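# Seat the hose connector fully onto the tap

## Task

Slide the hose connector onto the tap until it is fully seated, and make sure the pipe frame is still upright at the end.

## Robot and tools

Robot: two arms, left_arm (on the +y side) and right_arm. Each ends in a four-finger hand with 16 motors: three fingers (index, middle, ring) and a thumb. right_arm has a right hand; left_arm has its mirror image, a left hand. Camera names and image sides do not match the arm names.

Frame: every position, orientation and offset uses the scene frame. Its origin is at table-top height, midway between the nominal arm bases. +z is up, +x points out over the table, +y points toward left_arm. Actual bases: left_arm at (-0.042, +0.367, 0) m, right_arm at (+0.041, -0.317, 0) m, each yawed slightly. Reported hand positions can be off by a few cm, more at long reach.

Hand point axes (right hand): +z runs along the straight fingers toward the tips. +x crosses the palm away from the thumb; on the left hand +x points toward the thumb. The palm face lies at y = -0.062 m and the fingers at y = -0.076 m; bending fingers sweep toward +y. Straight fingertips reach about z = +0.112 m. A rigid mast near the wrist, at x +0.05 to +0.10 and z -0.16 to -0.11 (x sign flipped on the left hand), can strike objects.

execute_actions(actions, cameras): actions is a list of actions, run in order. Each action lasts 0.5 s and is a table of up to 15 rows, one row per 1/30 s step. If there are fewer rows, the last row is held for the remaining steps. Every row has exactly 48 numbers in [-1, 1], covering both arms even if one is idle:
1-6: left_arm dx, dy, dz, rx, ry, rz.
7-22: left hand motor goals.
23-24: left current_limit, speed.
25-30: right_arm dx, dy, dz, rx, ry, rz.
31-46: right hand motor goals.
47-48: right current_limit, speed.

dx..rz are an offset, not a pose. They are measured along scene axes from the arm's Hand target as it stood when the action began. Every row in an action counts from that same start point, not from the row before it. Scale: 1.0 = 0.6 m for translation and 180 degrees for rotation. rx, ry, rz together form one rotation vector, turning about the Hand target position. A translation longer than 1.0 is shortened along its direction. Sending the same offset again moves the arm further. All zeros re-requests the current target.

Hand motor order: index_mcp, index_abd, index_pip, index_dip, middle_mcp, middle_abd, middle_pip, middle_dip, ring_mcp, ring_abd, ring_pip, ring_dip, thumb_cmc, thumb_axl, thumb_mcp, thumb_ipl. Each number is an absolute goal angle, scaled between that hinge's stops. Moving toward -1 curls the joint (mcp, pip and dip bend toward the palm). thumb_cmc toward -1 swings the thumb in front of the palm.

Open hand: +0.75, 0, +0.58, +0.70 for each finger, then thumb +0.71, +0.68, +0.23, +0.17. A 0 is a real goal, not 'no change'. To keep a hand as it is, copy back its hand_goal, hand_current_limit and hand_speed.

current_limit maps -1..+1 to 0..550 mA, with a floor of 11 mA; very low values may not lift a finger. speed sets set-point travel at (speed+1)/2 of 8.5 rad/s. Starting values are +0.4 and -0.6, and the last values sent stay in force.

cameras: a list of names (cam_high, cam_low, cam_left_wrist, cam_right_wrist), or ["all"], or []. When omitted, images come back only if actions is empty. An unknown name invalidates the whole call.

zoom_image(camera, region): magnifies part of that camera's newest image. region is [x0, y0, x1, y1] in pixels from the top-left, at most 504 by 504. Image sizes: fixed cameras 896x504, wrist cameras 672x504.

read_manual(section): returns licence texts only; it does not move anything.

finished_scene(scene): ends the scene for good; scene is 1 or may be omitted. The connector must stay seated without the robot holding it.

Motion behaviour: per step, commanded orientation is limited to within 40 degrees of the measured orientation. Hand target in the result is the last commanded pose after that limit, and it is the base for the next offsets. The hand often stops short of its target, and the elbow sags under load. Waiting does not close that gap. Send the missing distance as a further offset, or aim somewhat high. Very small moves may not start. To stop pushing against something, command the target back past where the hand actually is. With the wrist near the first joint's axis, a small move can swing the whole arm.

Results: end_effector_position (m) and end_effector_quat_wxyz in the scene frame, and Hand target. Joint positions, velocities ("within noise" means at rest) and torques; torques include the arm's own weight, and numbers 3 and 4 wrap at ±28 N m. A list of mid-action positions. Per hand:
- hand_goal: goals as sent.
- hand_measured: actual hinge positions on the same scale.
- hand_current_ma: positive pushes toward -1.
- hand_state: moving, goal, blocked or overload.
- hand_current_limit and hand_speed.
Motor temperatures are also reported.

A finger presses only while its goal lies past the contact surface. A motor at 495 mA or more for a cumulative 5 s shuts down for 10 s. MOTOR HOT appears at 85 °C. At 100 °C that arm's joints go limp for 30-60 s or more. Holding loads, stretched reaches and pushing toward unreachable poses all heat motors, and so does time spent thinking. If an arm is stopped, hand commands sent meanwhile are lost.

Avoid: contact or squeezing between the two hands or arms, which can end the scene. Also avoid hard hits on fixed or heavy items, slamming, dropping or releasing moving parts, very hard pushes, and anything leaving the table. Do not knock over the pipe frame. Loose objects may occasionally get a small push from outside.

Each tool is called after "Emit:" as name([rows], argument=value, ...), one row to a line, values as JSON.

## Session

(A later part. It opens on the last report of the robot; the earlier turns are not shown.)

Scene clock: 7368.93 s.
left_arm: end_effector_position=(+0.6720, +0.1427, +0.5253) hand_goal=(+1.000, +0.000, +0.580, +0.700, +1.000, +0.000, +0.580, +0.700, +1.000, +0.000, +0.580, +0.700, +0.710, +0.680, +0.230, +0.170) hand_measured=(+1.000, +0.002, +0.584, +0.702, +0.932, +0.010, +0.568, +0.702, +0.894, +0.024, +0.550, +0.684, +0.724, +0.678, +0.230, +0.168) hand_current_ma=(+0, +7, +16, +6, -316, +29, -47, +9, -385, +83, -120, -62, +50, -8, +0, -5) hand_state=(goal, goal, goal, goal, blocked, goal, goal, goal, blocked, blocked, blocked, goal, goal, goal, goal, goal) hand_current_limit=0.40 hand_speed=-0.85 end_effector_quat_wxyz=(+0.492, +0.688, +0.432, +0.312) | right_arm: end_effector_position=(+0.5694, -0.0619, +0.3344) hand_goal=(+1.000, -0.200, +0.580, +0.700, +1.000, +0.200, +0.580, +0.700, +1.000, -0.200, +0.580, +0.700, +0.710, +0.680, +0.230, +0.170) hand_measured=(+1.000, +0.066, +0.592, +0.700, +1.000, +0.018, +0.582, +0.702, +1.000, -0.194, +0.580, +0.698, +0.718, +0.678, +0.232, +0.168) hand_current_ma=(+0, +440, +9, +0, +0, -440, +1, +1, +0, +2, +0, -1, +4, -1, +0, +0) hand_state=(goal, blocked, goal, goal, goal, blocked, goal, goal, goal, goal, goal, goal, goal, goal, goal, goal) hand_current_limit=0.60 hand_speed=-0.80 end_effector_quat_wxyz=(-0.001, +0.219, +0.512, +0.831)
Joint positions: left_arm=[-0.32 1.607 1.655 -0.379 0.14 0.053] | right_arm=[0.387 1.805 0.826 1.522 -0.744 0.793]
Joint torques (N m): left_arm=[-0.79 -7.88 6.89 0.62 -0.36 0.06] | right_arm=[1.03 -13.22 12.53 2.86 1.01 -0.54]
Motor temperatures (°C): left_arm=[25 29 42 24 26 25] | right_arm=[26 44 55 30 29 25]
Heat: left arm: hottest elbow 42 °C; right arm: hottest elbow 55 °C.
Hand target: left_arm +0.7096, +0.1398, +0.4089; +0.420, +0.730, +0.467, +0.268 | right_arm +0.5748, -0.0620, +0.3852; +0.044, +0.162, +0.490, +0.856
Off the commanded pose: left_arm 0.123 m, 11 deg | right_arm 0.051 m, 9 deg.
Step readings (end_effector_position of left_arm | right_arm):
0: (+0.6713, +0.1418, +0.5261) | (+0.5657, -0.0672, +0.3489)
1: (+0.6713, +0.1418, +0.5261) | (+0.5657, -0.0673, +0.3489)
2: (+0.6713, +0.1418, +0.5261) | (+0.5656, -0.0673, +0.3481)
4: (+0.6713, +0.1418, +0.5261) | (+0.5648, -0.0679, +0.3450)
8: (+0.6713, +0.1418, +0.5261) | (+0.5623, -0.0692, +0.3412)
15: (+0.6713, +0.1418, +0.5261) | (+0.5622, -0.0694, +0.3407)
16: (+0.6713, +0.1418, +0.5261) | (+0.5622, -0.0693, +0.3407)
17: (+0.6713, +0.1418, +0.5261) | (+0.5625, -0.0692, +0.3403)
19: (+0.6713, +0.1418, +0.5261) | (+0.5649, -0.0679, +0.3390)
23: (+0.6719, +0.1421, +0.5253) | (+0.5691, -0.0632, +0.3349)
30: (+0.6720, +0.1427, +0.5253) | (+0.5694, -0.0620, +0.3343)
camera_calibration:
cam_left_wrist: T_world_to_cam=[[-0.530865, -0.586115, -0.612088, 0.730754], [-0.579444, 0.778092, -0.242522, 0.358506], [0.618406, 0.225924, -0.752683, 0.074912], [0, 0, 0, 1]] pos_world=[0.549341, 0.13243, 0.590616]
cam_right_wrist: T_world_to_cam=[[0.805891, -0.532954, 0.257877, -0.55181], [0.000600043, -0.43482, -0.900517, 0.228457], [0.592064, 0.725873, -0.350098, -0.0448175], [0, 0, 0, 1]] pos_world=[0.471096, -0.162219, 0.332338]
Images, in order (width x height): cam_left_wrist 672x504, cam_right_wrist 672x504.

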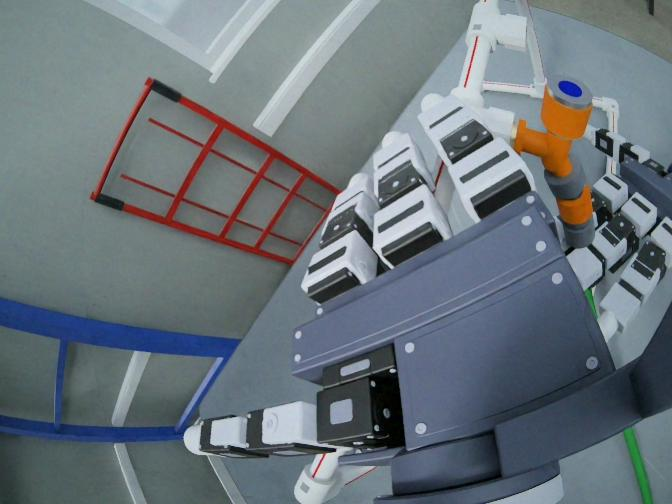

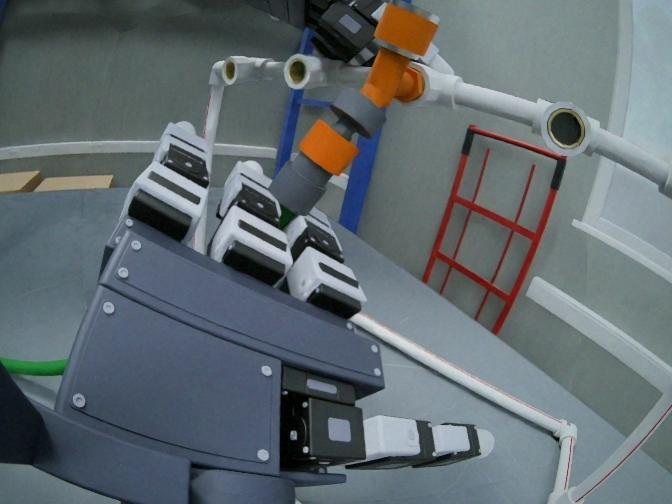

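Emit:
execute_actions([
  [[0,0,-0.03,0,0,0,1,0,0.58,0.7,1,0,0.58,0.7,1,0,0.58,0.7,0.71,0.68,0.23,0.17,0.6,-0.85,0.01,-0.013,0.03,-0.006,0.017,0,1,-0.2,0.58,0.7,1,0.2,0.58,0.7,1,-0.2,0.58,0.7,0.71,0.68,0.23,0.17,0.6,-0.8]],
  [[0,0,-0.03,0,0,0,1,0,0.58,0.7,1,0,0.58,0.7,1,0,0.58,0.7,0.71,0.68,0.23,0.17,0.6,-0.85,0,0,0.03,0,0,0,1,-0.2,0.58,0.7,1,0.2,0.58,0.7,1,-0.2,0.58,0.7,0.71,0.68,0.23,0.17,0.6,-0.8]],
], cameras=["cam_right_wrist","cam_left_wrist"])

Emit:
zoom_image(camera="cam_right_wrist", region=[260, 20, 440, 220])

Emit:
zoom_image(camera="cam_left_wrist", region=[500, 60, 660, 260])

Scene clock: 7425.40 s.
left_arm: end_effector_position=(+0.6712, +0.1430, +0.5218) hand_goal=(+1.000, +0.000, +0.580, +0.700, +1.000, +0.000, +0.580, +0.700, +1.000, +0.000, +0.580, +0.700, +0.710, +0.680, +0.230, +0.170) hand_measured=(+0.998, +0.002, +0.584, +0.702, +0.932, +0.010, +0.574, +0.702, +0.900, +0.024, +0.550, +0.692, +0.724, +0.678, +0.230, +0.168) hand_current_ma=(-3, +7, +16, +6, -316, +29, -19, +9, -440, +83, -116, -30, +50, -8, +0, -5) hand_state=(goal, goal, goal, goal, blocked, goal, goal, goal, blocked, blocked, blocked, goal, goal, goal, goal, goal) hand_current_limit=0.60 hand_speed=-0.85 end_effector_quat_wxyz=(+0.505, +0.678, +0.422, +0.327) | right_arm: end_effector_position=(+0.5779, -0.0588, +0.3396) hand_goal=(+1.000, -0.200, +0.580, +0.700, +1.000, +0.200, +0.580, +0.700, +1.000, -0.200, +0.580, +0.700, +0.710, +0.680, +0.230, +0.170) hand_measured=(+1.000, +0.066, +0.590, +0.700, +1.000, +0.018, +0.580, +0.702, +1.000, -0.194, +0.580, +0.698, +0.718, +0.678, +0.232, +0.168) hand_current_ma=(+0, +440, +6, +0, +0, -440, +0, +0, +0, +2, +0, -1, +4, -1, +0, +0) hand_state=(goal, blocked, goal, goal, goal, blocked, goal, goal, goal, goal, goal, goal, goal, goal, goal, goal) hand_current_limit=0.60 hand_speed=-0.80 end_effector_quat_wxyz=(-0.019, +0.244, +0.526, +0.814)
Joint positions: left_arm=[-0.32 1.605 1.609 -0.287 0.138 0.057] | right_arm=[0.382 1.748 0.827 1.389 -0.761 0.793]
Joint torques (N m): left_arm=[-0.79 -7.3 3.79 0.27 -0.31 0.01] | right_arm=[-0.15 -17.55 12.59 1.92 0.99 -0.39]
Motor temperatures (°C): left_arm=[25 30 42 24 26 25] | right_arm=[26 43 60 29 29 25]
Heat: left arm: hottest elbow 42 °C; right arm: hottest elbow 60 °C.
Hand target: left_arm +0.7097, +0.1398, +0.3728; +0.420, +0.730, +0.467, +0.268 | right_arm +0.5808, -0.0696, +0.4210; +0.032, +0.185, +0.499, +0.846
Off the commanded pose: left_arm 0.154 m, 14 deg | right_arm 0.083 m, 10 deg.
Step readings (end_effector_position of left_arm | right_arm):
0: (+0.6720, +0.1427, +0.5253) | (+0.5694, -0.0619, +0.3344)
1: (+0.6720, +0.1427, +0.5254) | (+0.5693, -0.0619, +0.3344)
2: (+0.6721, +0.1427, +0.5256) | (+0.5692, -0.0617, +0.3343)
4: (+0.6722, +0.1427, +0.5244) | (+0.5704, -0.0610, +0.3347)
8: (+0.6722, +0.1427, +0.5241) | (+0.5732, -0.0603, +0.3368)
15: (+0.6723, +0.1428, +0.5241) | (+0.5745, -0.0600, +0.3373)
16: (+0.6723, +0.1428, +0.5240) | (+0.5746, -0.0600, +0.3371)
17: (+0.6723, +0.1428, +0.5231) | (+0.5748, -0.0599, +0.3374)
19: (+0.6721, +0.1429, +0.5225) | (+0.5756, -0.0595, +0.3387)
23: (+0.6717, +0.1429, +0.5222) | (+0.5773, -0.0590, +0.3396)
30: (+0.6712, +0.1430, +0.5220) | (+0.5778, -0.0588, +0.3397)
camera_calibration:
cam_left_wrist: T_world_to_cam=[[-0.500598, -0.592903, -0.630768, 0.718777], [-0.567427, 0.775017, -0.278164, 0.367982], [0.653779, 0.218667, -0.724401, 0.0353693], [0, 0, 0, 1]] pos_world=[0.545498, 0.133239, 0.581362]
cam_right_wrist: T_world_to_cam=[[0.827411, -0.517074, 0.219147, -0.556639], [-0.0563846, -0.464737, -0.883652, 0.25993], [0.558759, 0.718787, -0.413683, -0.00985921], [0, 0, 0, 1]] pos_world=[0.480734, -0.159938, 0.347595]
Images, in order (width x height): cam_left_wrist 672x504, cam_right_wrist 672x504.

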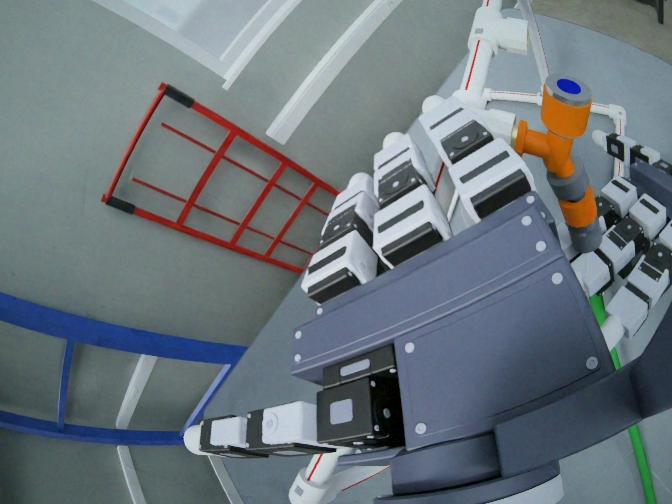

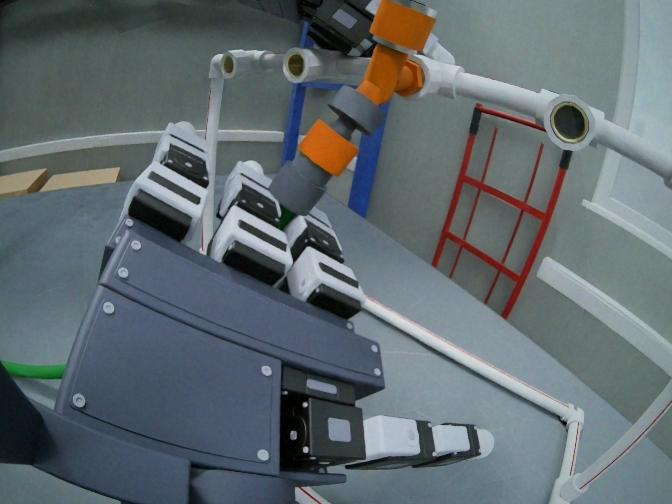

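Scaled by 2.520 from the camera's 672x504 image, which has a finer 960x720 frame.

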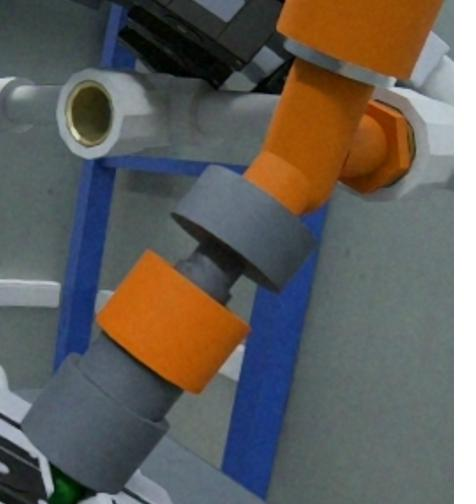

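Scaled by 2.520 from the camera's 672x504 image, which has a finer 960x720 frame.

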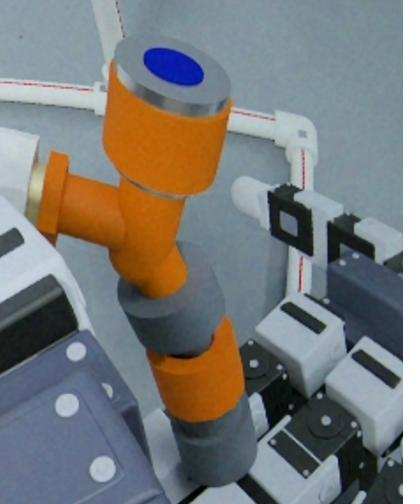

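Emit:
execute_actions([
  [[0,0,-0.03,0,0,0,1,0,0.58,0.7,1,0,0.58,0.7,1,0,0.58,0.7,0.71,0.68,0.23,0.17,0.6,-0.85,0.008,0,0.03,0.007,-0.02,0,1,-0.2,0.58,0.7,1,0.2,0.58,0.7,1,-0.2,0.58,0.7,0.71,0.68,0.23,0.17,0.7,-0.8]],
  [[0,0,0,0,0,0,1,0,0.58,0.7,1,0,0.58,0.7,1,0,0.58,0.7,0.71,0.68,0.23,0.17,0.6,-0.85,0.004,0,0.03,0.007,-0.02,0,1,-0.2,0.58,0.7,1,0.2,0.58,0.7,1,-0.2,0.58,0.7,0.71,0.68,0.23,0.17,0.7,-0.8]],
], cameras=["cam_right_wrist","cam_left_wrist"])

Emit:
zoom_image(camera="cam_right_wrist", region=[260, 20, 440, 220])

Emit:
zoom_image(camera="cam_left_wrist", region=[500, 60, 660, 260])

Scene clock: 7460.23 s.
left_arm: end_effector_position=(+0.6687, +0.1460, +0.5210) hand_goal=(+1.000, +0.000, +0.580, +0.700, +1.000, +0.000, +0.580, +0.700, +1.000, +0.000, +0.580, +0.700, +0.710, +0.680, +0.230, +0.170) hand_measured=(+0.992, +0.002, +0.584, +0.702, +0.930, +0.010, +0.576, +0.702, +0.904, +0.024, +0.550, +0.694, +0.724, +0.678, +0.230, +0.168) hand_current_ma=(-29, +7, +16, +6, -320, +28, -10, +9, -440, +83, -116, -22, +50, -8, +0, -5) hand_state=(goal, goal, goal, goal, blocked, goal, goal, goal, blocked, blocked, blocked, goal, goal, goal, goal, goal) hand_current_limit=0.60 hand_speed=-0.85 end_effector_quat_wxyz=(+0.511, +0.671, +0.416, +0.340) | right_arm: end_effector_position=(+0.5832, -0.0563, +0.3423) hand_goal=(+1.000, -0.200, +0.580, +0.700, +1.000, +0.200, +0.580, +0.700, +1.000, -0.200, +0.580, +0.700, +0.710, +0.680, +0.230, +0.170) hand_measured=(+1.000, +0.066, +0.592, +0.700, +1.000, +0.018, +0.580, +0.702, +1.000, -0.194, +0.580, +0.698, +0.718, +0.678, +0.232, +0.168) hand_current_ma=(+0, +468, +9, +0, +0, -467, +0, +0, +0, +2, +0, -1, +4, -1, +0, +0) hand_state=(goal, blocked, goal, goal, goal, blocked, goal, goal, goal, goal, goal, goal, goal, goal, goal, goal) hand_current_limit=0.70 hand_speed=-0.80 end_effector_quat_wxyz=(-0.023, +0.234, +0.525, +0.818)
Joint positions: left_arm=[-0.317 1.598 1.577 -0.229 0.131 0.065] | right_arm=[0.379 1.771 0.855 1.412 -0.776 0.81]
Joint torques (N m): left_arm=[-1.08 -6.48 2.97 -0.18 -0.12 -0.07] | right_arm=[-0.15 -17.32 16.76 4.53 1.54 -0.52]
Motor temperatures (°C): left_arm=[25 30 40 24 26 25] | right_arm=[26 42 64 29 30 25]
Heat: left arm: hottest elbow 40 °C; right arm: hottest elbow 64 °C.
Hand target: left_arm +0.7096, +0.1397, +0.3551; +0.421, +0.730, +0.467, +0.268 | right_arm +0.5880, -0.0698, +0.4572; +0.060, +0.132, +0.477, +0.867
Off the commanded pose: left_arm 0.171 m, 16 deg | right_arm 0.116 m, 17 deg.
Step readings (end_effector_position of left_arm | right_arm):
0: (+0.6710, +0.1430, +0.5220) | (+0.5779, -0.0588, +0.3396)
1: (+0.6710, +0.1430, +0.5221) | (+0.5779, -0.0588, +0.3396)
2: (+0.6710, +0.1430, +0.5213) | (+0.5779, -0.0588, +0.3396)
4: (+0.6699, +0.1433, +0.5208) | (+0.5781, -0.0588, +0.3404)
8: (+0.6690, +0.1435, +0.5203) | (+0.5786, -0.0586, +0.3414)
15: (+0.6682, +0.1436, +0.5204) | (+0.5790, -0.0588, +0.3415)
16: (+0.6682, +0.1436, +0.5202) | (+0.5791, -0.0587, +0.3417)
17: (+0.6681, +0.1436, +0.5204) | (+0.5792, -0.0586, +0.3422)
19: (+0.6681, +0.1439, +0.5204) | (+0.5798, -0.0582, +0.3424)
23: (+0.6684, +0.1449, +0.5209) | (+0.5819, -0.0570, +0.3424)
30: (+0.6687, +0.1460, +0.5209) | (+0.5832, -0.0563, +0.3422)
camera_calibration:
cam_left_wrist: T_world_to_cam=[[-0.474404, -0.596069, -0.647798, 0.710621], [-0.562563, 0.77129, -0.297716, 0.37145], [0.677099, 0.223189, -0.70123, 0.00740737], [0, 0, 0, 1]] pos_world=[0.54107, 0.135431, 0.57612]
cam_right_wrist: T_world_to_cam=[[0.83266, -0.50535, 0.226493, -0.565294], [-0.0358985, -0.457387, -0.888543, 0.253993], [0.55262, 0.731723, -0.398989, -0.0142476], [0, 0, 0, 1]] pos_world=[0.487689, -0.159073, 0.348034]
Images, in order (width x height): cam_left_wrist 672x504, cam_right_wrist 672x504.

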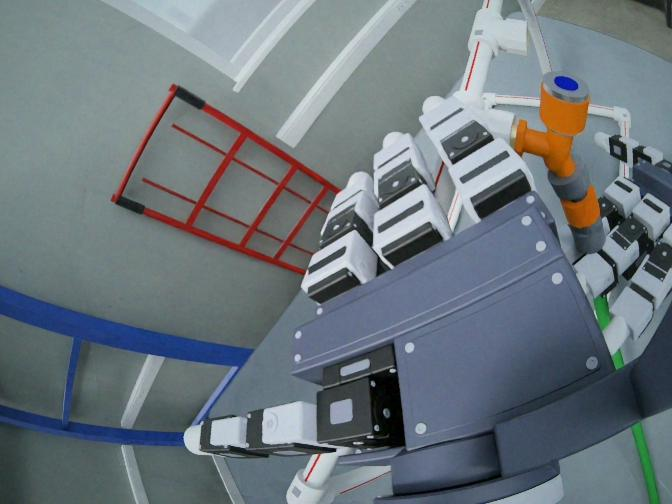

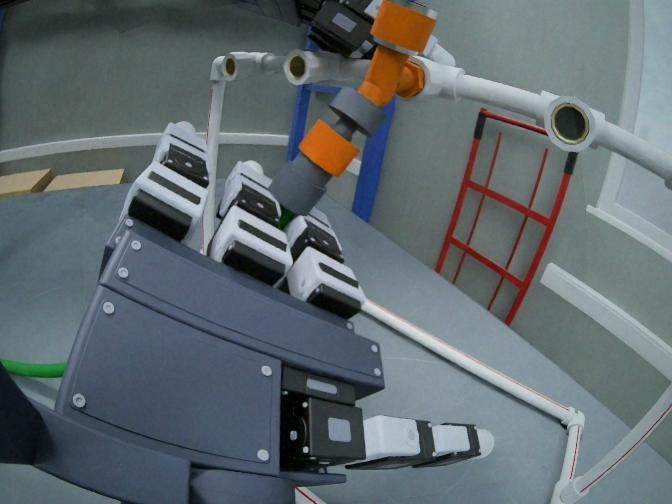

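Scaled by 2.520 from the camera's 672x504 image, which has a finer 960x720 frame.

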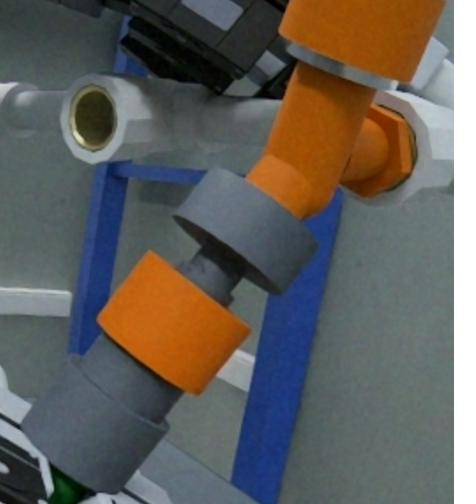

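Scaled by 2.520 from the camera's 672x504 image, which has a finer 960x720 frame.

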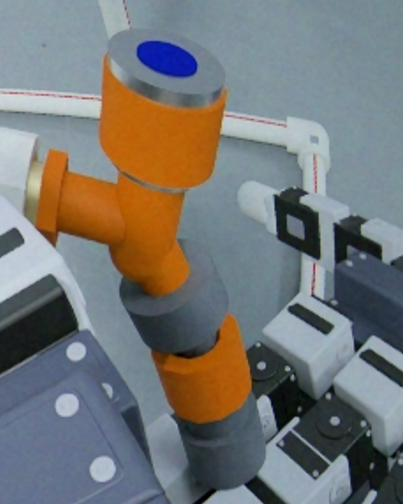

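Emit:
zoom_image(camera="cam_right_wrist", region=[310, 70, 400, 170])

Emit:
zoom_image(camera="cam_left_wrist", region=[540, 155, 620, 235])

Scaled by 5.040 from the camera's 672x504 image, which has a finer 960x720 frame.

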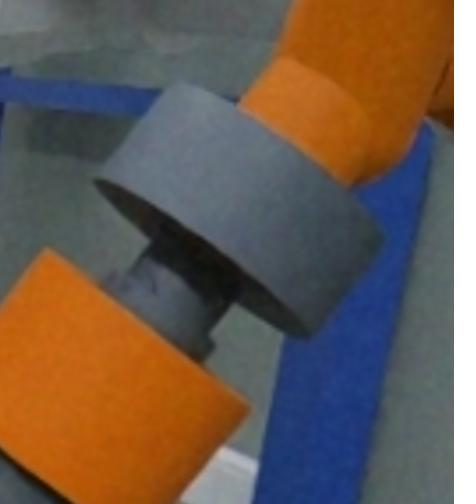

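Scaled by 6.300 from the camera's 672x504 image, which has a finer 960x720 frame.

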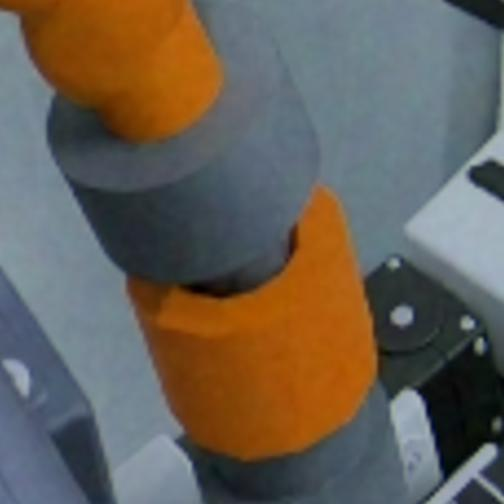

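Emit:
execute_actions([
  [[0,0,0,0,0,0,1,0,0.58,0.7,1,0,0.58,0.7,1,0,0.58,0.7,0.71,0.68,0.23,0.17,0.6,-0.85,-0.008,-0.002,-0.02,0.009,-0.028,0,1,-0.2,0.58,0.7,1,0.2,0.58,0.7,1,-0.2,0.58,0.7,0.71,0.68,0.23,0.17,0.6,-0.8]],
  [[0,0,0,0,0,0,1,0,0.58,0.7,1,0,0.58,0.7,1,0,0.58,0.7,0.71,0.68,0.23,0.17,0.6,-0.85,-0.004,0,0.0,0.006,-0.016,0,1,-0.2,0.58,0.7,1,0.2,0.58,0.7,1,-0.2,0.58,0.7,0.71,0.68,0.23,0.17,0.6,-0.8]],
], cameras=["cam_right_wrist","cam_left_wrist"])

Emit:
zoom_image(camera="cam_right_wrist", region=[250, 70, 400, 220])

Emit:
zoom_image(camera="cam_left_wrist", region=[530, 130, 630, 260])

Scene clock: 7553.13 s.
left_arm: end_effector_position=(+0.6691, +0.1472, +0.5210) hand_goal=(+1.000, +0.000, +0.580, +0.700, +1.000, +0.000, +0.580, +0.700, +1.000, +0.000, +0.580, +0.700, +0.710, +0.680, +0.230, +0.170) hand_measured=(+0.992, +0.002, +0.584, +0.702, +0.930, +0.010, +0.576, +0.702, +0.904, +0.024, +0.550, +0.694, +0.724, +0.678, +0.230, +0.168) hand_current_ma=(-30, +7, +16, +6, -322, +28, -10, +9, -440, +83, -116, -22, +50, -8, +0, -5) hand_state=(goal, goal, goal, goal, blocked, goal, goal, goal, blocked, blocked, blocked, goal, goal, goal, goal, goal) hand_current_limit=0.60 hand_speed=-0.85 end_effector_quat_wxyz=(+0.511, +0.670, +0.416, +0.341) | right_arm: end_effector_position=(+0.5803, -0.0559, +0.3402) hand_goal=(+1.000, -0.200, +0.580, +0.700, +1.000, +0.200, +0.580, +0.700, +1.000, -0.200, +0.580, +0.700, +0.710, +0.680, +0.230, +0.170) hand_measured=(+1.000, +0.066, +0.600, +0.700, +1.000, +0.018, +0.582, +0.700, +1.000, -0.194, +0.580, +0.698, +0.718, +0.678, +0.232, +0.168) hand_current_ma=(+0, +440, +18, +0, +0, -440, +0, +0, +0, +2, +0, -1, +4, -1, +0, +0) hand_state=(goal, blocked, goal, goal, goal, blocked, goal, goal, goal, goal, goal, goal, goal, goal, goal, goal) hand_current_limit=0.60 hand_speed=-0.80 end_effector_quat_wxyz=(+0.002, +0.203, +0.521, +0.829)
Joint positions: left_arm=[-0.316 1.598 1.577 -0.229 0.13 0.066] | right_arm=[0.379 1.822 0.876 1.498 -0.778 0.778]
Joint torques (N m): left_arm=[-1.2 -6.53 2.95 -0.21 -0.08 -0.08] | right_arm=[-0.67 -17.67 15.99 4.41 1.49 -0.94]
Motor temperatures (°C): left_arm=[25 29 38 24 26 25] | right_arm=[26 45 81 30 34 25]
Heat: left arm: hottest elbow 38 °C; right arm: hottest elbow 81 °C.
Hand target: left_arm +0.7096, +0.1399, +0.3551; +0.421, +0.730, +0.467, +0.268 | right_arm +0.5807, -0.0710, +0.4452; +0.090, +0.073, +0.451, +0.885
Off the commanded pose: left_arm 0.171 m, 16 deg | right_arm 0.106 m, 21 deg.
joint sent to its limit (right arm) — joint 4 (wrist pitch), upper limit. The joint targets are off in position and orientation.
Step readings (end_effector_position of left_arm | right_arm):
0: (+0.6687, +0.1460, +0.5210) | (+0.5832, -0.0563, +0.3423)
1: (+0.6687, +0.1460, +0.5210) | (+0.5832, -0.0563, +0.3423)
2: (+0.6687, +0.1460, +0.5210) | (+0.5828, -0.0564, +0.3421)
4: (+0.6687, +0.1460, +0.5210) | (+0.5823, -0.0566, +0.3410)
8: (+0.6688, +0.1463, +0.5210) | (+0.5819, -0.0566, +0.3397)
15: (+0.6690, +0.1469, +0.5210) | (+0.5817, -0.0564, +0.3397)
16: (+0.6690, +0.1469, +0.5210) | (+0.5818, -0.0563, +0.3396)
17: (+0.6690, +0.1469, +0.5210) | (+0.5817, -0.0563, +0.3397)
19: (+0.6690, +0.1469, +0.5210) | (+0.5814, -0.0562, +0.3396)
23: (+0.6690, +0.1469, +0.5210) | (+0.5809, -0.0560, +0.3398)
30: (+0.6690, +0.1469, +0.5210) | (+0.5805, -0.0559, +0.3401)
camera_calibration:
cam_left_wrist: T_world_to_cam=[[-0.472789, -0.596836, -0.648272, 0.710849], [-0.564402, 0.770083, -0.29736, 0.371939], [0.676698, 0.225298, -0.700942, 0.00669977], [0, 0, 0, 1]] pos_world=[0.541471, 0.136327, 0.57612]
cam_right_wrist: T_world_to_cam=[[0.806679, -0.515094, 0.289736, -0.56918], [0.0317308, -0.4518, -0.891555, 0.214234], [0.590137, 0.728392, -0.348113, -0.0530444], [0, 0, 0, 1]] pos_world=[0.483651, -0.157753, 0.337448]
Images, in order (width x height): cam_left_wrist 672x504, cam_right_wrist 672x504.

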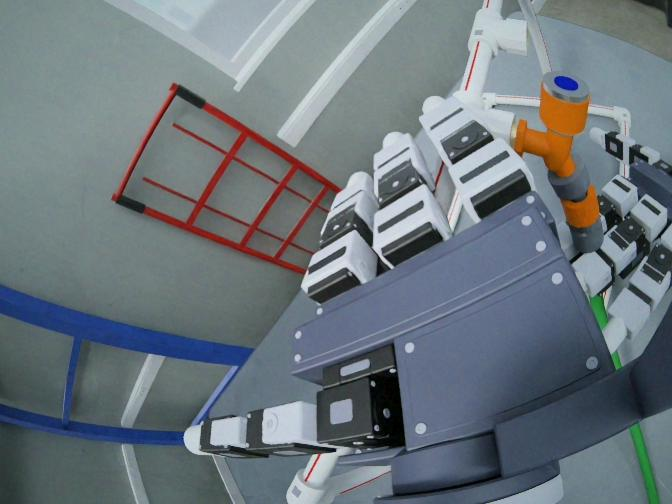

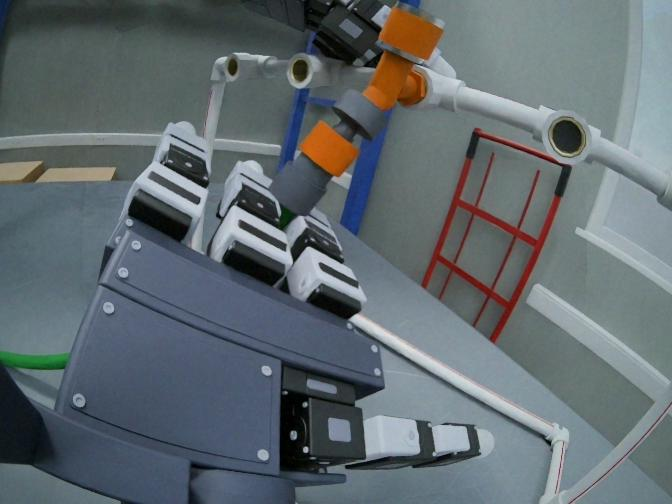

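Scaled by 3.360 from the camera's 672x504 image, which has a finer 960x720 frame.

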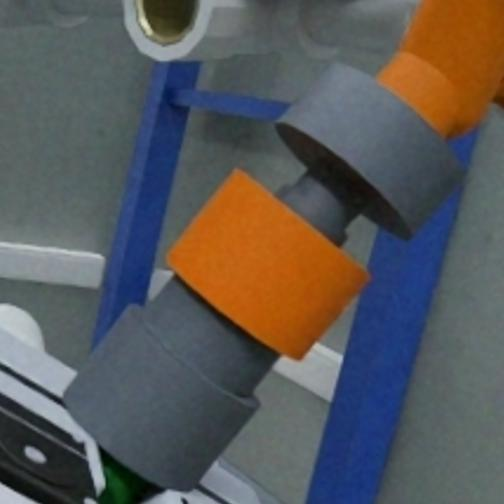

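Scaled by 3.877 from the camera's 672x504 image, which has a finer 960x720 frame.

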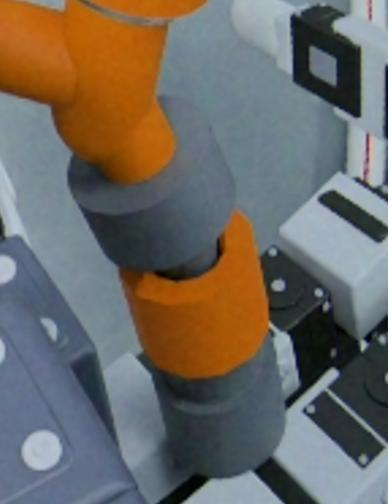

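Emit:
execute_actions([
  [[0,0,0.03,0,0,0,1,0,0.58,0.7,1,0,0.58,0.7,1,0,0.58,0.7,0.71,0.68,0.23,0.17,0.6,-0.85,0.004,0,-0.08,-0.008,0.023,0,1,-0.2,0.58,0.7,1,0.2,0.58,0.7,1,-0.2,0.58,0.7,0.71,0.68,0.23,0.17,0.3,-0.8]],
  [[0,0,0.03,0,0,0,1,0,0.58,0.7,1,0,0.58,0.7,1,0,0.58,0.7,0.71,0.68,0.23,0.17,0.6,-0.85,0,0,-0.08,-0.008,0.023,0,1,-0.2,0.58,0.7,1,0.2,0.58,0.7,1,-0.2,0.58,0.7,0.71,0.68,0.23,0.17,0.3,-0.8]],
])

Scene clock: 7565.63 s.
left_arm: end_effector_position=(+0.6723, +0.1462, +0.5240) hand_goal=(+1.000, +0.000, +0.580, +0.700, +1.000, +0.000, +0.580, +0.700, +1.000, +0.000, +0.580, +0.700, +0.710, +0.680, +0.230, +0.170) hand_measured=(+0.990, +0.002, +0.584, +0.702, +0.928, +0.010, +0.570, +0.702, +0.904, +0.026, +0.538, +0.688, +0.724, +0.678, +0.230, +0.168) hand_current_ma=(-36, +7, +16, +6, -334, +29, -36, +9, -440, +87, -170, -47, +50, -8, +0, -5) hand_state=(goal, goal, goal, goal, blocked, goal, goal, goal, blocked, blocked, blocked, goal, goal, goal, goal, goal) hand_current_limit=0.60 hand_speed=-0.85 end_effector_quat_wxyz=(+0.501, +0.678, +0.423, +0.332) | right_arm: end_effector_position=(+0.5765, -0.0582, +0.3338) hand_goal=(+1.000, -0.200, +0.580, +0.700, +1.000, +0.200, +0.580, +0.700, +1.000, -0.200, +0.580, +0.700, +0.710, +0.680, +0.230, +0.170) hand_measured=(+1.000, +0.066, +0.602, +0.700, +1.000, +0.018, +0.582, +0.700, +1.000, -0.194, +0.580, +0.698, +0.718, +0.678, +0.232, +0.168) hand_current_ma=(+0, +358, +21, +0, +0, -357, +0, +0, +0, +2, +0, -1, +4, -1, +0, +0) hand_state=(goal, blocked, blocked, goal, goal, blocked, goal, goal, goal, goal, goal, goal, goal, goal, goal, goal) hand_current_limit=0.30 hand_speed=-0.80 end_effector_quat_wxyz=(+0.026, +0.188, +0.521, +0.832)
Joint positions: left_arm=[-0.316 1.605 1.616 -0.296 0.13 0.066] | right_arm=[0.378 1.853 0.876 1.548 -0.772 0.736]
Joint torques (N m): left_arm=[-1.2 -7.71 6.32 -1.06 -0.09 -0.07] | right_arm=[-0.26 -12.69 8.53 2.21 1.09 -0.69]
Motor temperatures (°C): left_arm=[25 29 38 24 25 25] | right_arm=[26 46 76 30 34 25]
Heat: left arm: hottest elbow 38 °C; right arm: hottest elbow 76 °C.
Hand target: left_arm +0.7096, +0.1399, +0.3909; +0.420, +0.730, +0.467, +0.268 | right_arm +0.5832, -0.0710, +0.3491; +0.059, +0.135, +0.478, +0.866
Off the commanded pose: left_arm 0.138 m, 14 deg | right_arm 0.021 m, 9 deg.
joint sent to its limit (right arm) — joint 4 (wrist pitch), upper limit. The joint targets are off in orientation, not in position.
Step readings (end_effector_position of left_arm | right_arm):
0: (+0.6691, +0.1472, +0.5210) | (+0.5803, -0.0559, +0.3402)
1: (+0.6691, +0.1472, +0.5210) | (+0.5804, -0.0558, +0.3400)
2: (+0.6691, +0.1472, +0.5210) | (+0.5805, -0.0558, +0.3393)
4: (+0.6691, +0.1472, +0.5216) | (+0.5801, -0.0560, +0.3378)
8: (+0.6692, +0.1472, +0.5224) | (+0.5789, -0.0565, +0.3369)
15: (+0.6695, +0.1471, +0.5223) | (+0.5785, -0.0565, +0.3368)
16: (+0.6695, +0.1471, +0.5225) | (+0.5785, -0.0565, +0.3368)
17: (+0.6696, +0.1470, +0.5230) | (+0.5785, -0.0564, +0.3362)
19: (+0.6704, +0.1468, +0.5233) | (+0.5782, -0.0570, +0.3348)
23: (+0.6716, +0.1465, +0.5238) | (+0.5771, -0.0579, +0.3339)
30: (+0.6722, +0.1463, +0.5241) | (+0.5766, -0.0582, +0.3337)

Emit:
execute_actions(actions=[], cameras=["all"])

Emit:
zoom_image(camera="cam_right_wrist", region=[260, 0, 470, 220])

Emit:
zoom_image(camera="cam_left_wrist", region=[500, 60, 650, 260])

Emit:
zoom_image(camera="cam_low", region=[440, 120, 540, 220])

Scene clock: 7635.27 s.
left_arm: end_effector_position=(+0.6723, +0.1462, +0.5240) hand_goal=(+1.000, +0.000, +0.580, +0.700, +1.000, +0.000, +0.580, +0.700, +1.000, +0.000, +0.580, +0.700, +0.710, +0.680, +0.230, +0.170) hand_measured=(+0.990, +0.002, +0.584, +0.702, +0.928, +0.010, +0.570, +0.702, +0.904, +0.026, +0.538, +0.688, +0.724, +0.678, +0.230, +0.168) hand_current_ma=(-36, +7, +16, +6, -334, +29, -36, +9, -440, +88, -170, -47, +50, -8, +0, -5) hand_state=(goal, goal, goal, goal, blocked, goal, goal, goal, blocked, blocked, blocked, goal, goal, goal, goal, goal) hand_current_limit=0.60 hand_speed=-0.85 end_effector_quat_wxyz=(+0.501, +0.678, +0.423, +0.332) | right_arm: end_effector_position=(+0.5765, -0.0582, +0.3338) hand_goal=(+1.000, -0.200, +0.580, +0.700, +1.000, +0.200, +0.580, +0.700, +1.000, -0.200, +0.580, +0.700, +0.710, +0.680, +0.230, +0.170) hand_measured=(+1.000, +0.066, +0.602, +0.700, +1.000, +0.018, +0.582, +0.700, +1.000, -0.194, +0.580, +0.698, +0.718, +0.678, +0.232, +0.168) hand_current_ma=(+0, +358, +21, +0, +0, -357, +0, +0, +0, +2, +0, -1, +4, -1, +0, +0) hand_state=(goal, blocked, blocked, goal, goal, blocked, goal, goal, goal, goal, goal, goal, goal, goal, goal, goal) hand_current_limit=0.30 hand_speed=-0.80 end_effector_quat_wxyz=(+0.026, +0.188, +0.521, +0.832)
Joint positions: left_arm=[-0.316 1.605 1.616 -0.296 0.13 0.066] | right_arm=[0.378 1.853 0.876 1.548 -0.772 0.736]
Joint velocities: within noise
Joint torques (N m): left_arm=[-1.2 -7.71 6.35 -0.92 -0.09 -0.08] | right_arm=[-0.62 -12.86 8.64 2.3 1.12 -0.69]
Motor temperatures (°C): left_arm=[25 29 38 24 25 25] | right_arm=[26 46 58 29 32 25]
Heat: left arm: hottest elbow 38 °C; right arm: hottest elbow 58 °C.
Hand target: left_arm +0.7096, +0.1399, +0.3909; +0.420, +0.730, +0.467, +0.268 | right_arm +0.5833, -0.0710, +0.3491; +0.059, +0.135, +0.478, +0.866
Off the commanded pose: left_arm 0.138 m, 14 deg | right_arm 0.021 m, 9 deg.
camera_calibration:
cam_left_wrist: T_world_to_cam=[[-0.49369, -0.59061, -0.638318, 0.721587], [-0.573711, 0.772811, -0.27133, 0.367573], [0.653549, 0.232257, -0.720369, 0.0314023], [0, 0, 0, 1]] pos_world=[0.546598, 0.134819, 0.582956]
cam_right_wrist: T_world_to_cam=[[0.778174, -0.532061, 0.333701, -0.56466], [0.0675566, -0.457335, -0.886725, 0.184941], [0.624405, 0.71257, -0.319942, -0.0814641], [0, 0, 0, 1]] pos_world=[0.477776, -0.157805, 0.326356]

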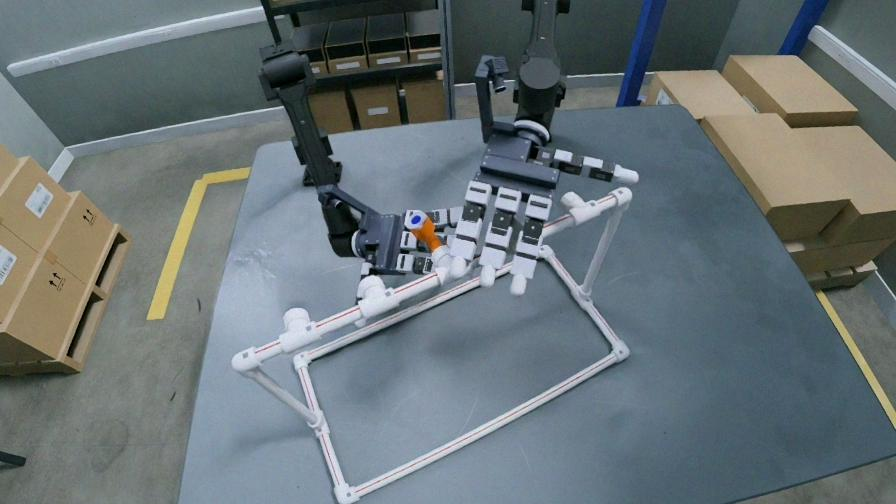

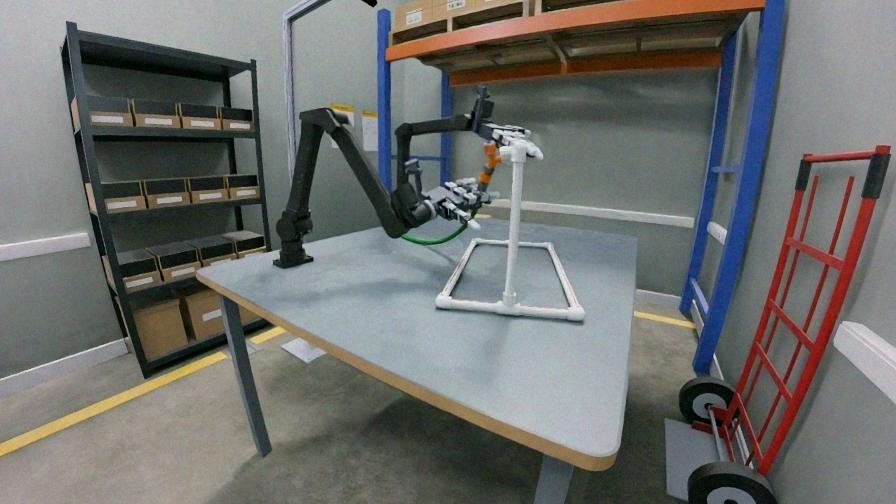

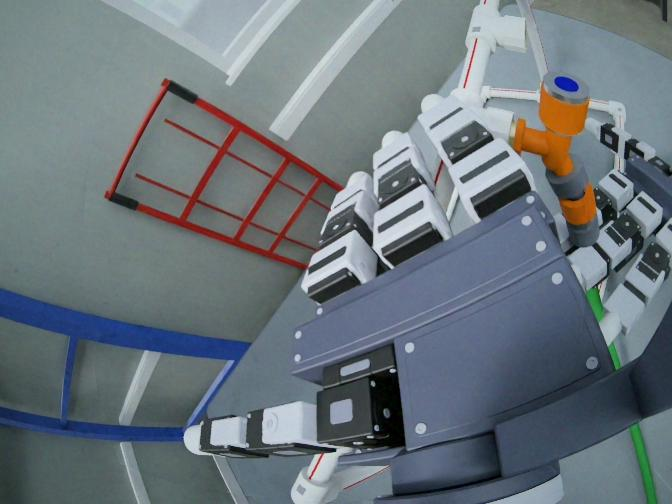

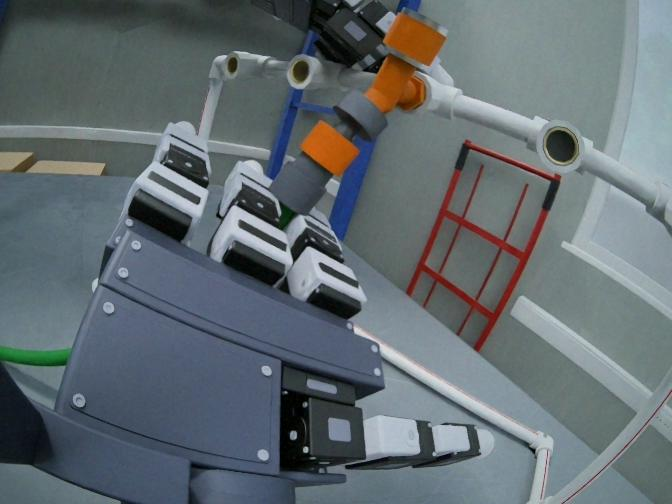

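Scaled by 2.291 from the camera's 672x504 image, which has a finer 960x720 frame.

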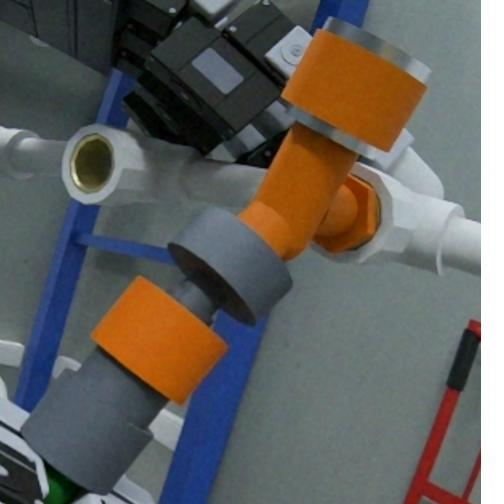

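Scaled by 2.520 from the camera's 672x504 image, which has a finer 960x720 frame.

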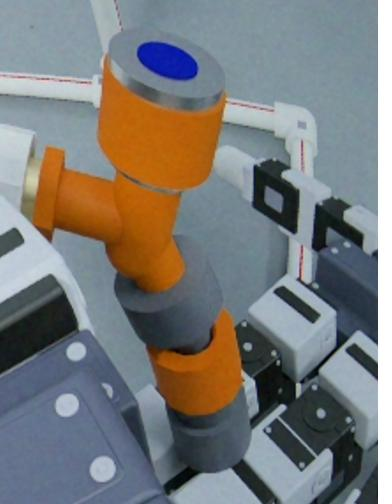

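Scaled by 5.040 from the camera's 896x504 image, which has a finer 1280x720 frame.

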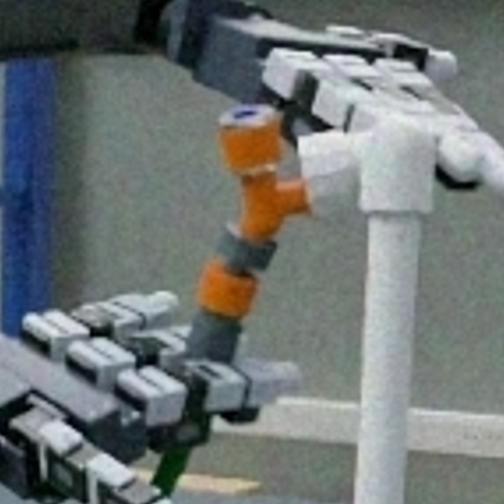

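Emit:
execute_actions([
  [[0,0,0,0,0,0,1,0,0.58,0.7,1,0,0.58,0.7,1,0,0.58,0.7,0.71,0.68,0.23,0.17,0.6,-0.85,0,0.007,0.03,-0.007,0.019,0,1,-0.2,0.58,0.7,1,0.2,0.58,0.7,1,-0.2,0.58,0.7,0.71,0.68,0.23,0.17,0.5,-0.8]],
  [[0,0,0,0,0,0,1,0,0.58,0.7,1,0,0.58,0.7,1,0,0.58,0.7,0.71,0.68,0.23,0.17,0.6,-0.85,0,0,0.02,0,0,0,1,-0.2,0.58,0.7,1,0.2,0.58,0.7,1,-0.2,0.58,0.7,0.71,0.68,0.23,0.17,0.5,-0.8]],
], cameras=["cam_right_wrist","cam_left_wrist"])

Emit:
zoom_image(camera="cam_right_wrist", region=[250, 70, 410, 230])

Emit:
zoom_image(camera="cam_left_wrist", region=[520, 130, 630, 260])

Scene clock: 7715.30 s.
left_arm: end_effector_position=(+0.6723, +0.1462, +0.5240) hand_goal=(+1.000, +0.000, +0.580, +0.700, +1.000, +0.000, +0.580, +0.700, +1.000, +0.000, +0.580, +0.700, +0.710, +0.680, +0.230, +0.170) hand_measured=(+0.990, +0.002, +0.584, +0.702, +0.928, +0.010, +0.570, +0.702, +0.904, +0.026, +0.538, +0.688, +0.724, +0.678, +0.230, +0.168) hand_current_ma=(-36, +7, +16, +6, -334, +29, -36, +9, -440, +88, -170, -47, +50, -8, +0, -5) hand_state=(goal, goal, goal, goal, blocked, goal, goal, goal, blocked, blocked, blocked, goal, goal, goal, goal, goal) hand_current_limit=0.60 hand_speed=-0.85 end_effector_quat_wxyz=(+0.501, +0.678, +0.423, +0.332) | right_arm: end_effector_position=(+0.5796, -0.0590, +0.3325) hand_goal=(+1.000, -0.200, +0.580, +0.700, +1.000, +0.200, +0.580, +0.700, +1.000, -0.200, +0.580, +0.700, +0.710, +0.680, +0.230, +0.170) hand_measured=(+1.000, +0.066, +0.602, +0.700, +1.000, +0.018, +0.586, +0.700, +1.000, -0.194, +0.580, +0.698, +0.718, +0.678, +0.232, +0.168) hand_current_ma=(+0, +412, +21, +0, +0, -412, +3, +0, +0, +2, +0, -1, +4, -1, +0, +0) hand_state=(goal, blocked, blocked, goal, goal, blocked, goal, goal, goal, goal, goal, goal, goal, goal, goal, goal) hand_current_limit=0.50 hand_speed=-0.80 end_effector_quat_wxyz=(+0.011, +0.199, +0.515, +0.834)
Joint positions: left_arm=[-0.316 1.605 1.616 -0.296 0.13 0.066] | right_arm=[0.379 1.853 0.876 1.549 -0.765 0.775]
Joint torques (N m): left_arm=[-1.26 -7.77 6.41 -0.96 -0.09 -0.07] | right_arm=[0.38 -15.62 10.44 2.11 1.26 -0.32]
Heat: left arm: hottest elbow 38 °C; right arm: hottest elbow 54 °C.
Hand target: left_arm +0.7096, +0.1399, +0.3909; +0.420, +0.730, +0.467, +0.268 | right_arm +0.5832, -0.0667, +0.3791; +0.046, +0.160, +0.490, +0.856
Off the commanded pose: left_arm 0.138 m, 14 deg | right_arm 0.047 m, 7 deg.
joint sent to its limit (right arm) — joint 4 (wrist pitch), upper limit. The joint targets still meet the commanded pose.
Step readings (end_effector_position of left_arm | right_arm):
0: (+0.6723, +0.1462, +0.5240) | (+0.5765, -0.0582, +0.3338)
1: (+0.6723, +0.1462, +0.5240) | (+0.5765, -0.0582, +0.3338)
2: (+0.6723, +0.1462, +0.5240) | (+0.5765, -0.0582, +0.3338)
4: (+0.6723, +0.1462, +0.5240) | (+0.5770, -0.0585, +0.3336)
8: (+0.6723, +0.1462, +0.5240) | (+0.5780, -0.0589, +0.3332)
15: (+0.6723, +0.1462, +0.5240) | (+0.5787, -0.0590, +0.3330)
16: (+0.6723, +0.1462, +0.5240) | (+0.5787, -0.0590, +0.3330)
17: (+0.6723, +0.1462, +0.5240) | (+0.5788, -0.0589, +0.3329)
19: (+0.6723, +0.1462, +0.5240) | (+0.5790, -0.0590, +0.3328)
23: (+0.6723, +0.1462, +0.5240) | (+0.5794, -0.0589, +0.3326)
30: (+0.6723, +0.1462, +0.5240) | (+0.5796, -0.0590, +0.3325)
camera_calibration:
cam_left_wrist: T_world_to_cam=[[-0.49369, -0.59061, -0.638318, 0.721587], [-0.573711, 0.772811, -0.27133, 0.367573], [0.653549, 0.232257, -0.720369, 0.0314023], [0, 0, 0, 1]] pos_world=[0.546598, 0.134819, 0.582956]
cam_right_wrist: T_world_to_cam=[[0.794379, -0.529218, 0.298144, -0.564476], [0.0424946, -0.441213, -0.896396, 0.201968], [0.605934, 0.724748, -0.328002, -0.0691208], [0, 0, 0, 1]] pos_world=[0.481708, -0.159525, 0.326667]
Images, in order (width x height): cam_left_wrist 672x504, cam_right_wrist 672x504.

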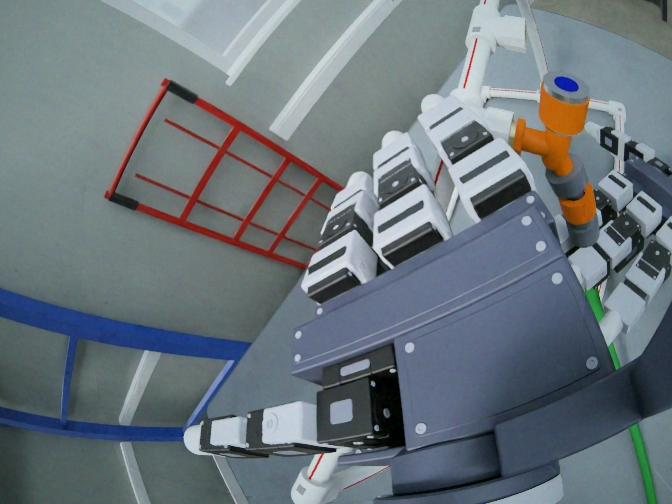

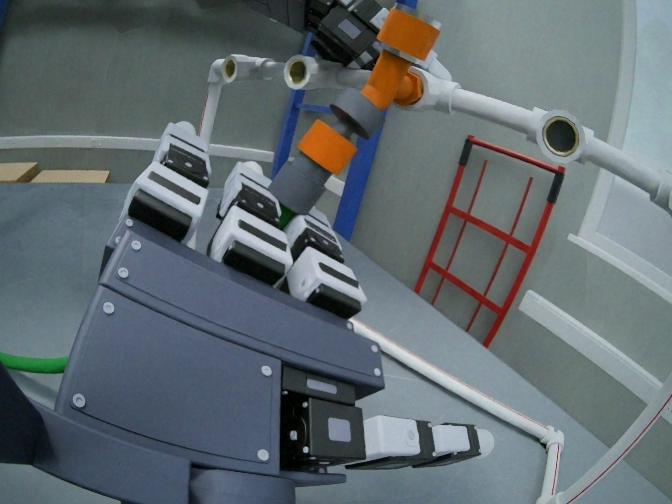

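Scaled by 3.150 from the camera's 672x504 image, which has a finer 960x720 frame.

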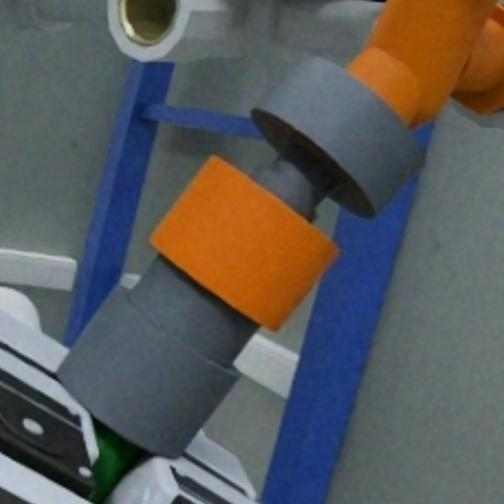

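Scaled by 3.877 from the camera's 672x504 image, which has a finer 960x720 frame.

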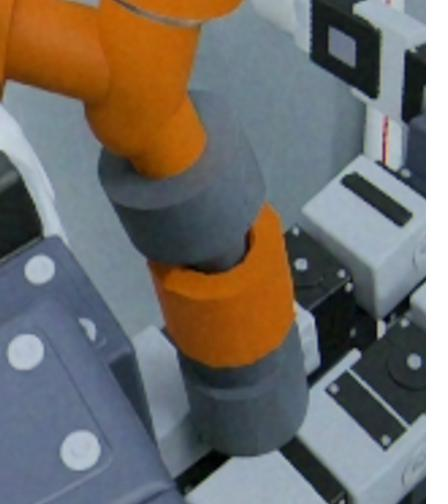

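Emit:
zoom_image(camera="cam_left_wrist", region=[538, 145, 608, 215])

Emit:
zoom_image(camera="cam_left_wrist", region=[545, 180, 615, 250])

Emit:
zoom_image(camera="cam_right_wrist", region=[315, 80, 395, 160])

Scaled by 7.200 from the camera's 672x504 image, which has a finer 960x720 frame.

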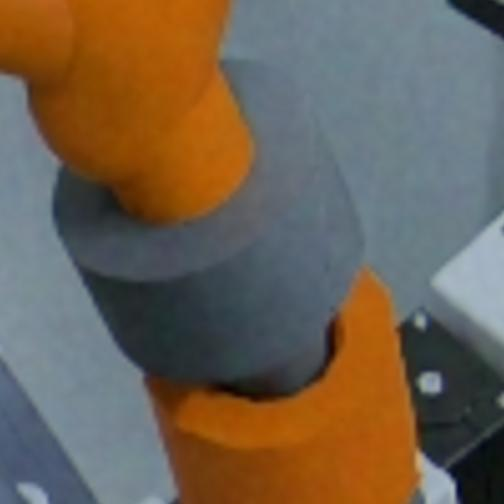

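Scaled by 7.200 from the camera's 672x504 image, which has a finer 960x720 frame.

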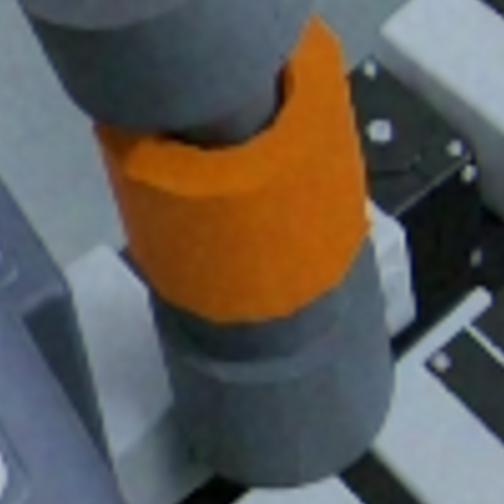

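Scaled by 6.300 from the camera's 672x504 image, which has a finer 960x720 frame.

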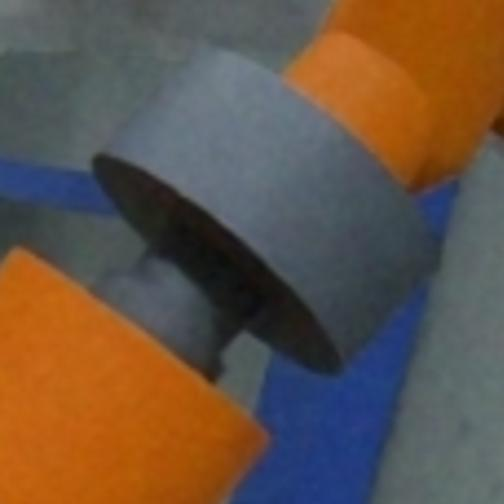

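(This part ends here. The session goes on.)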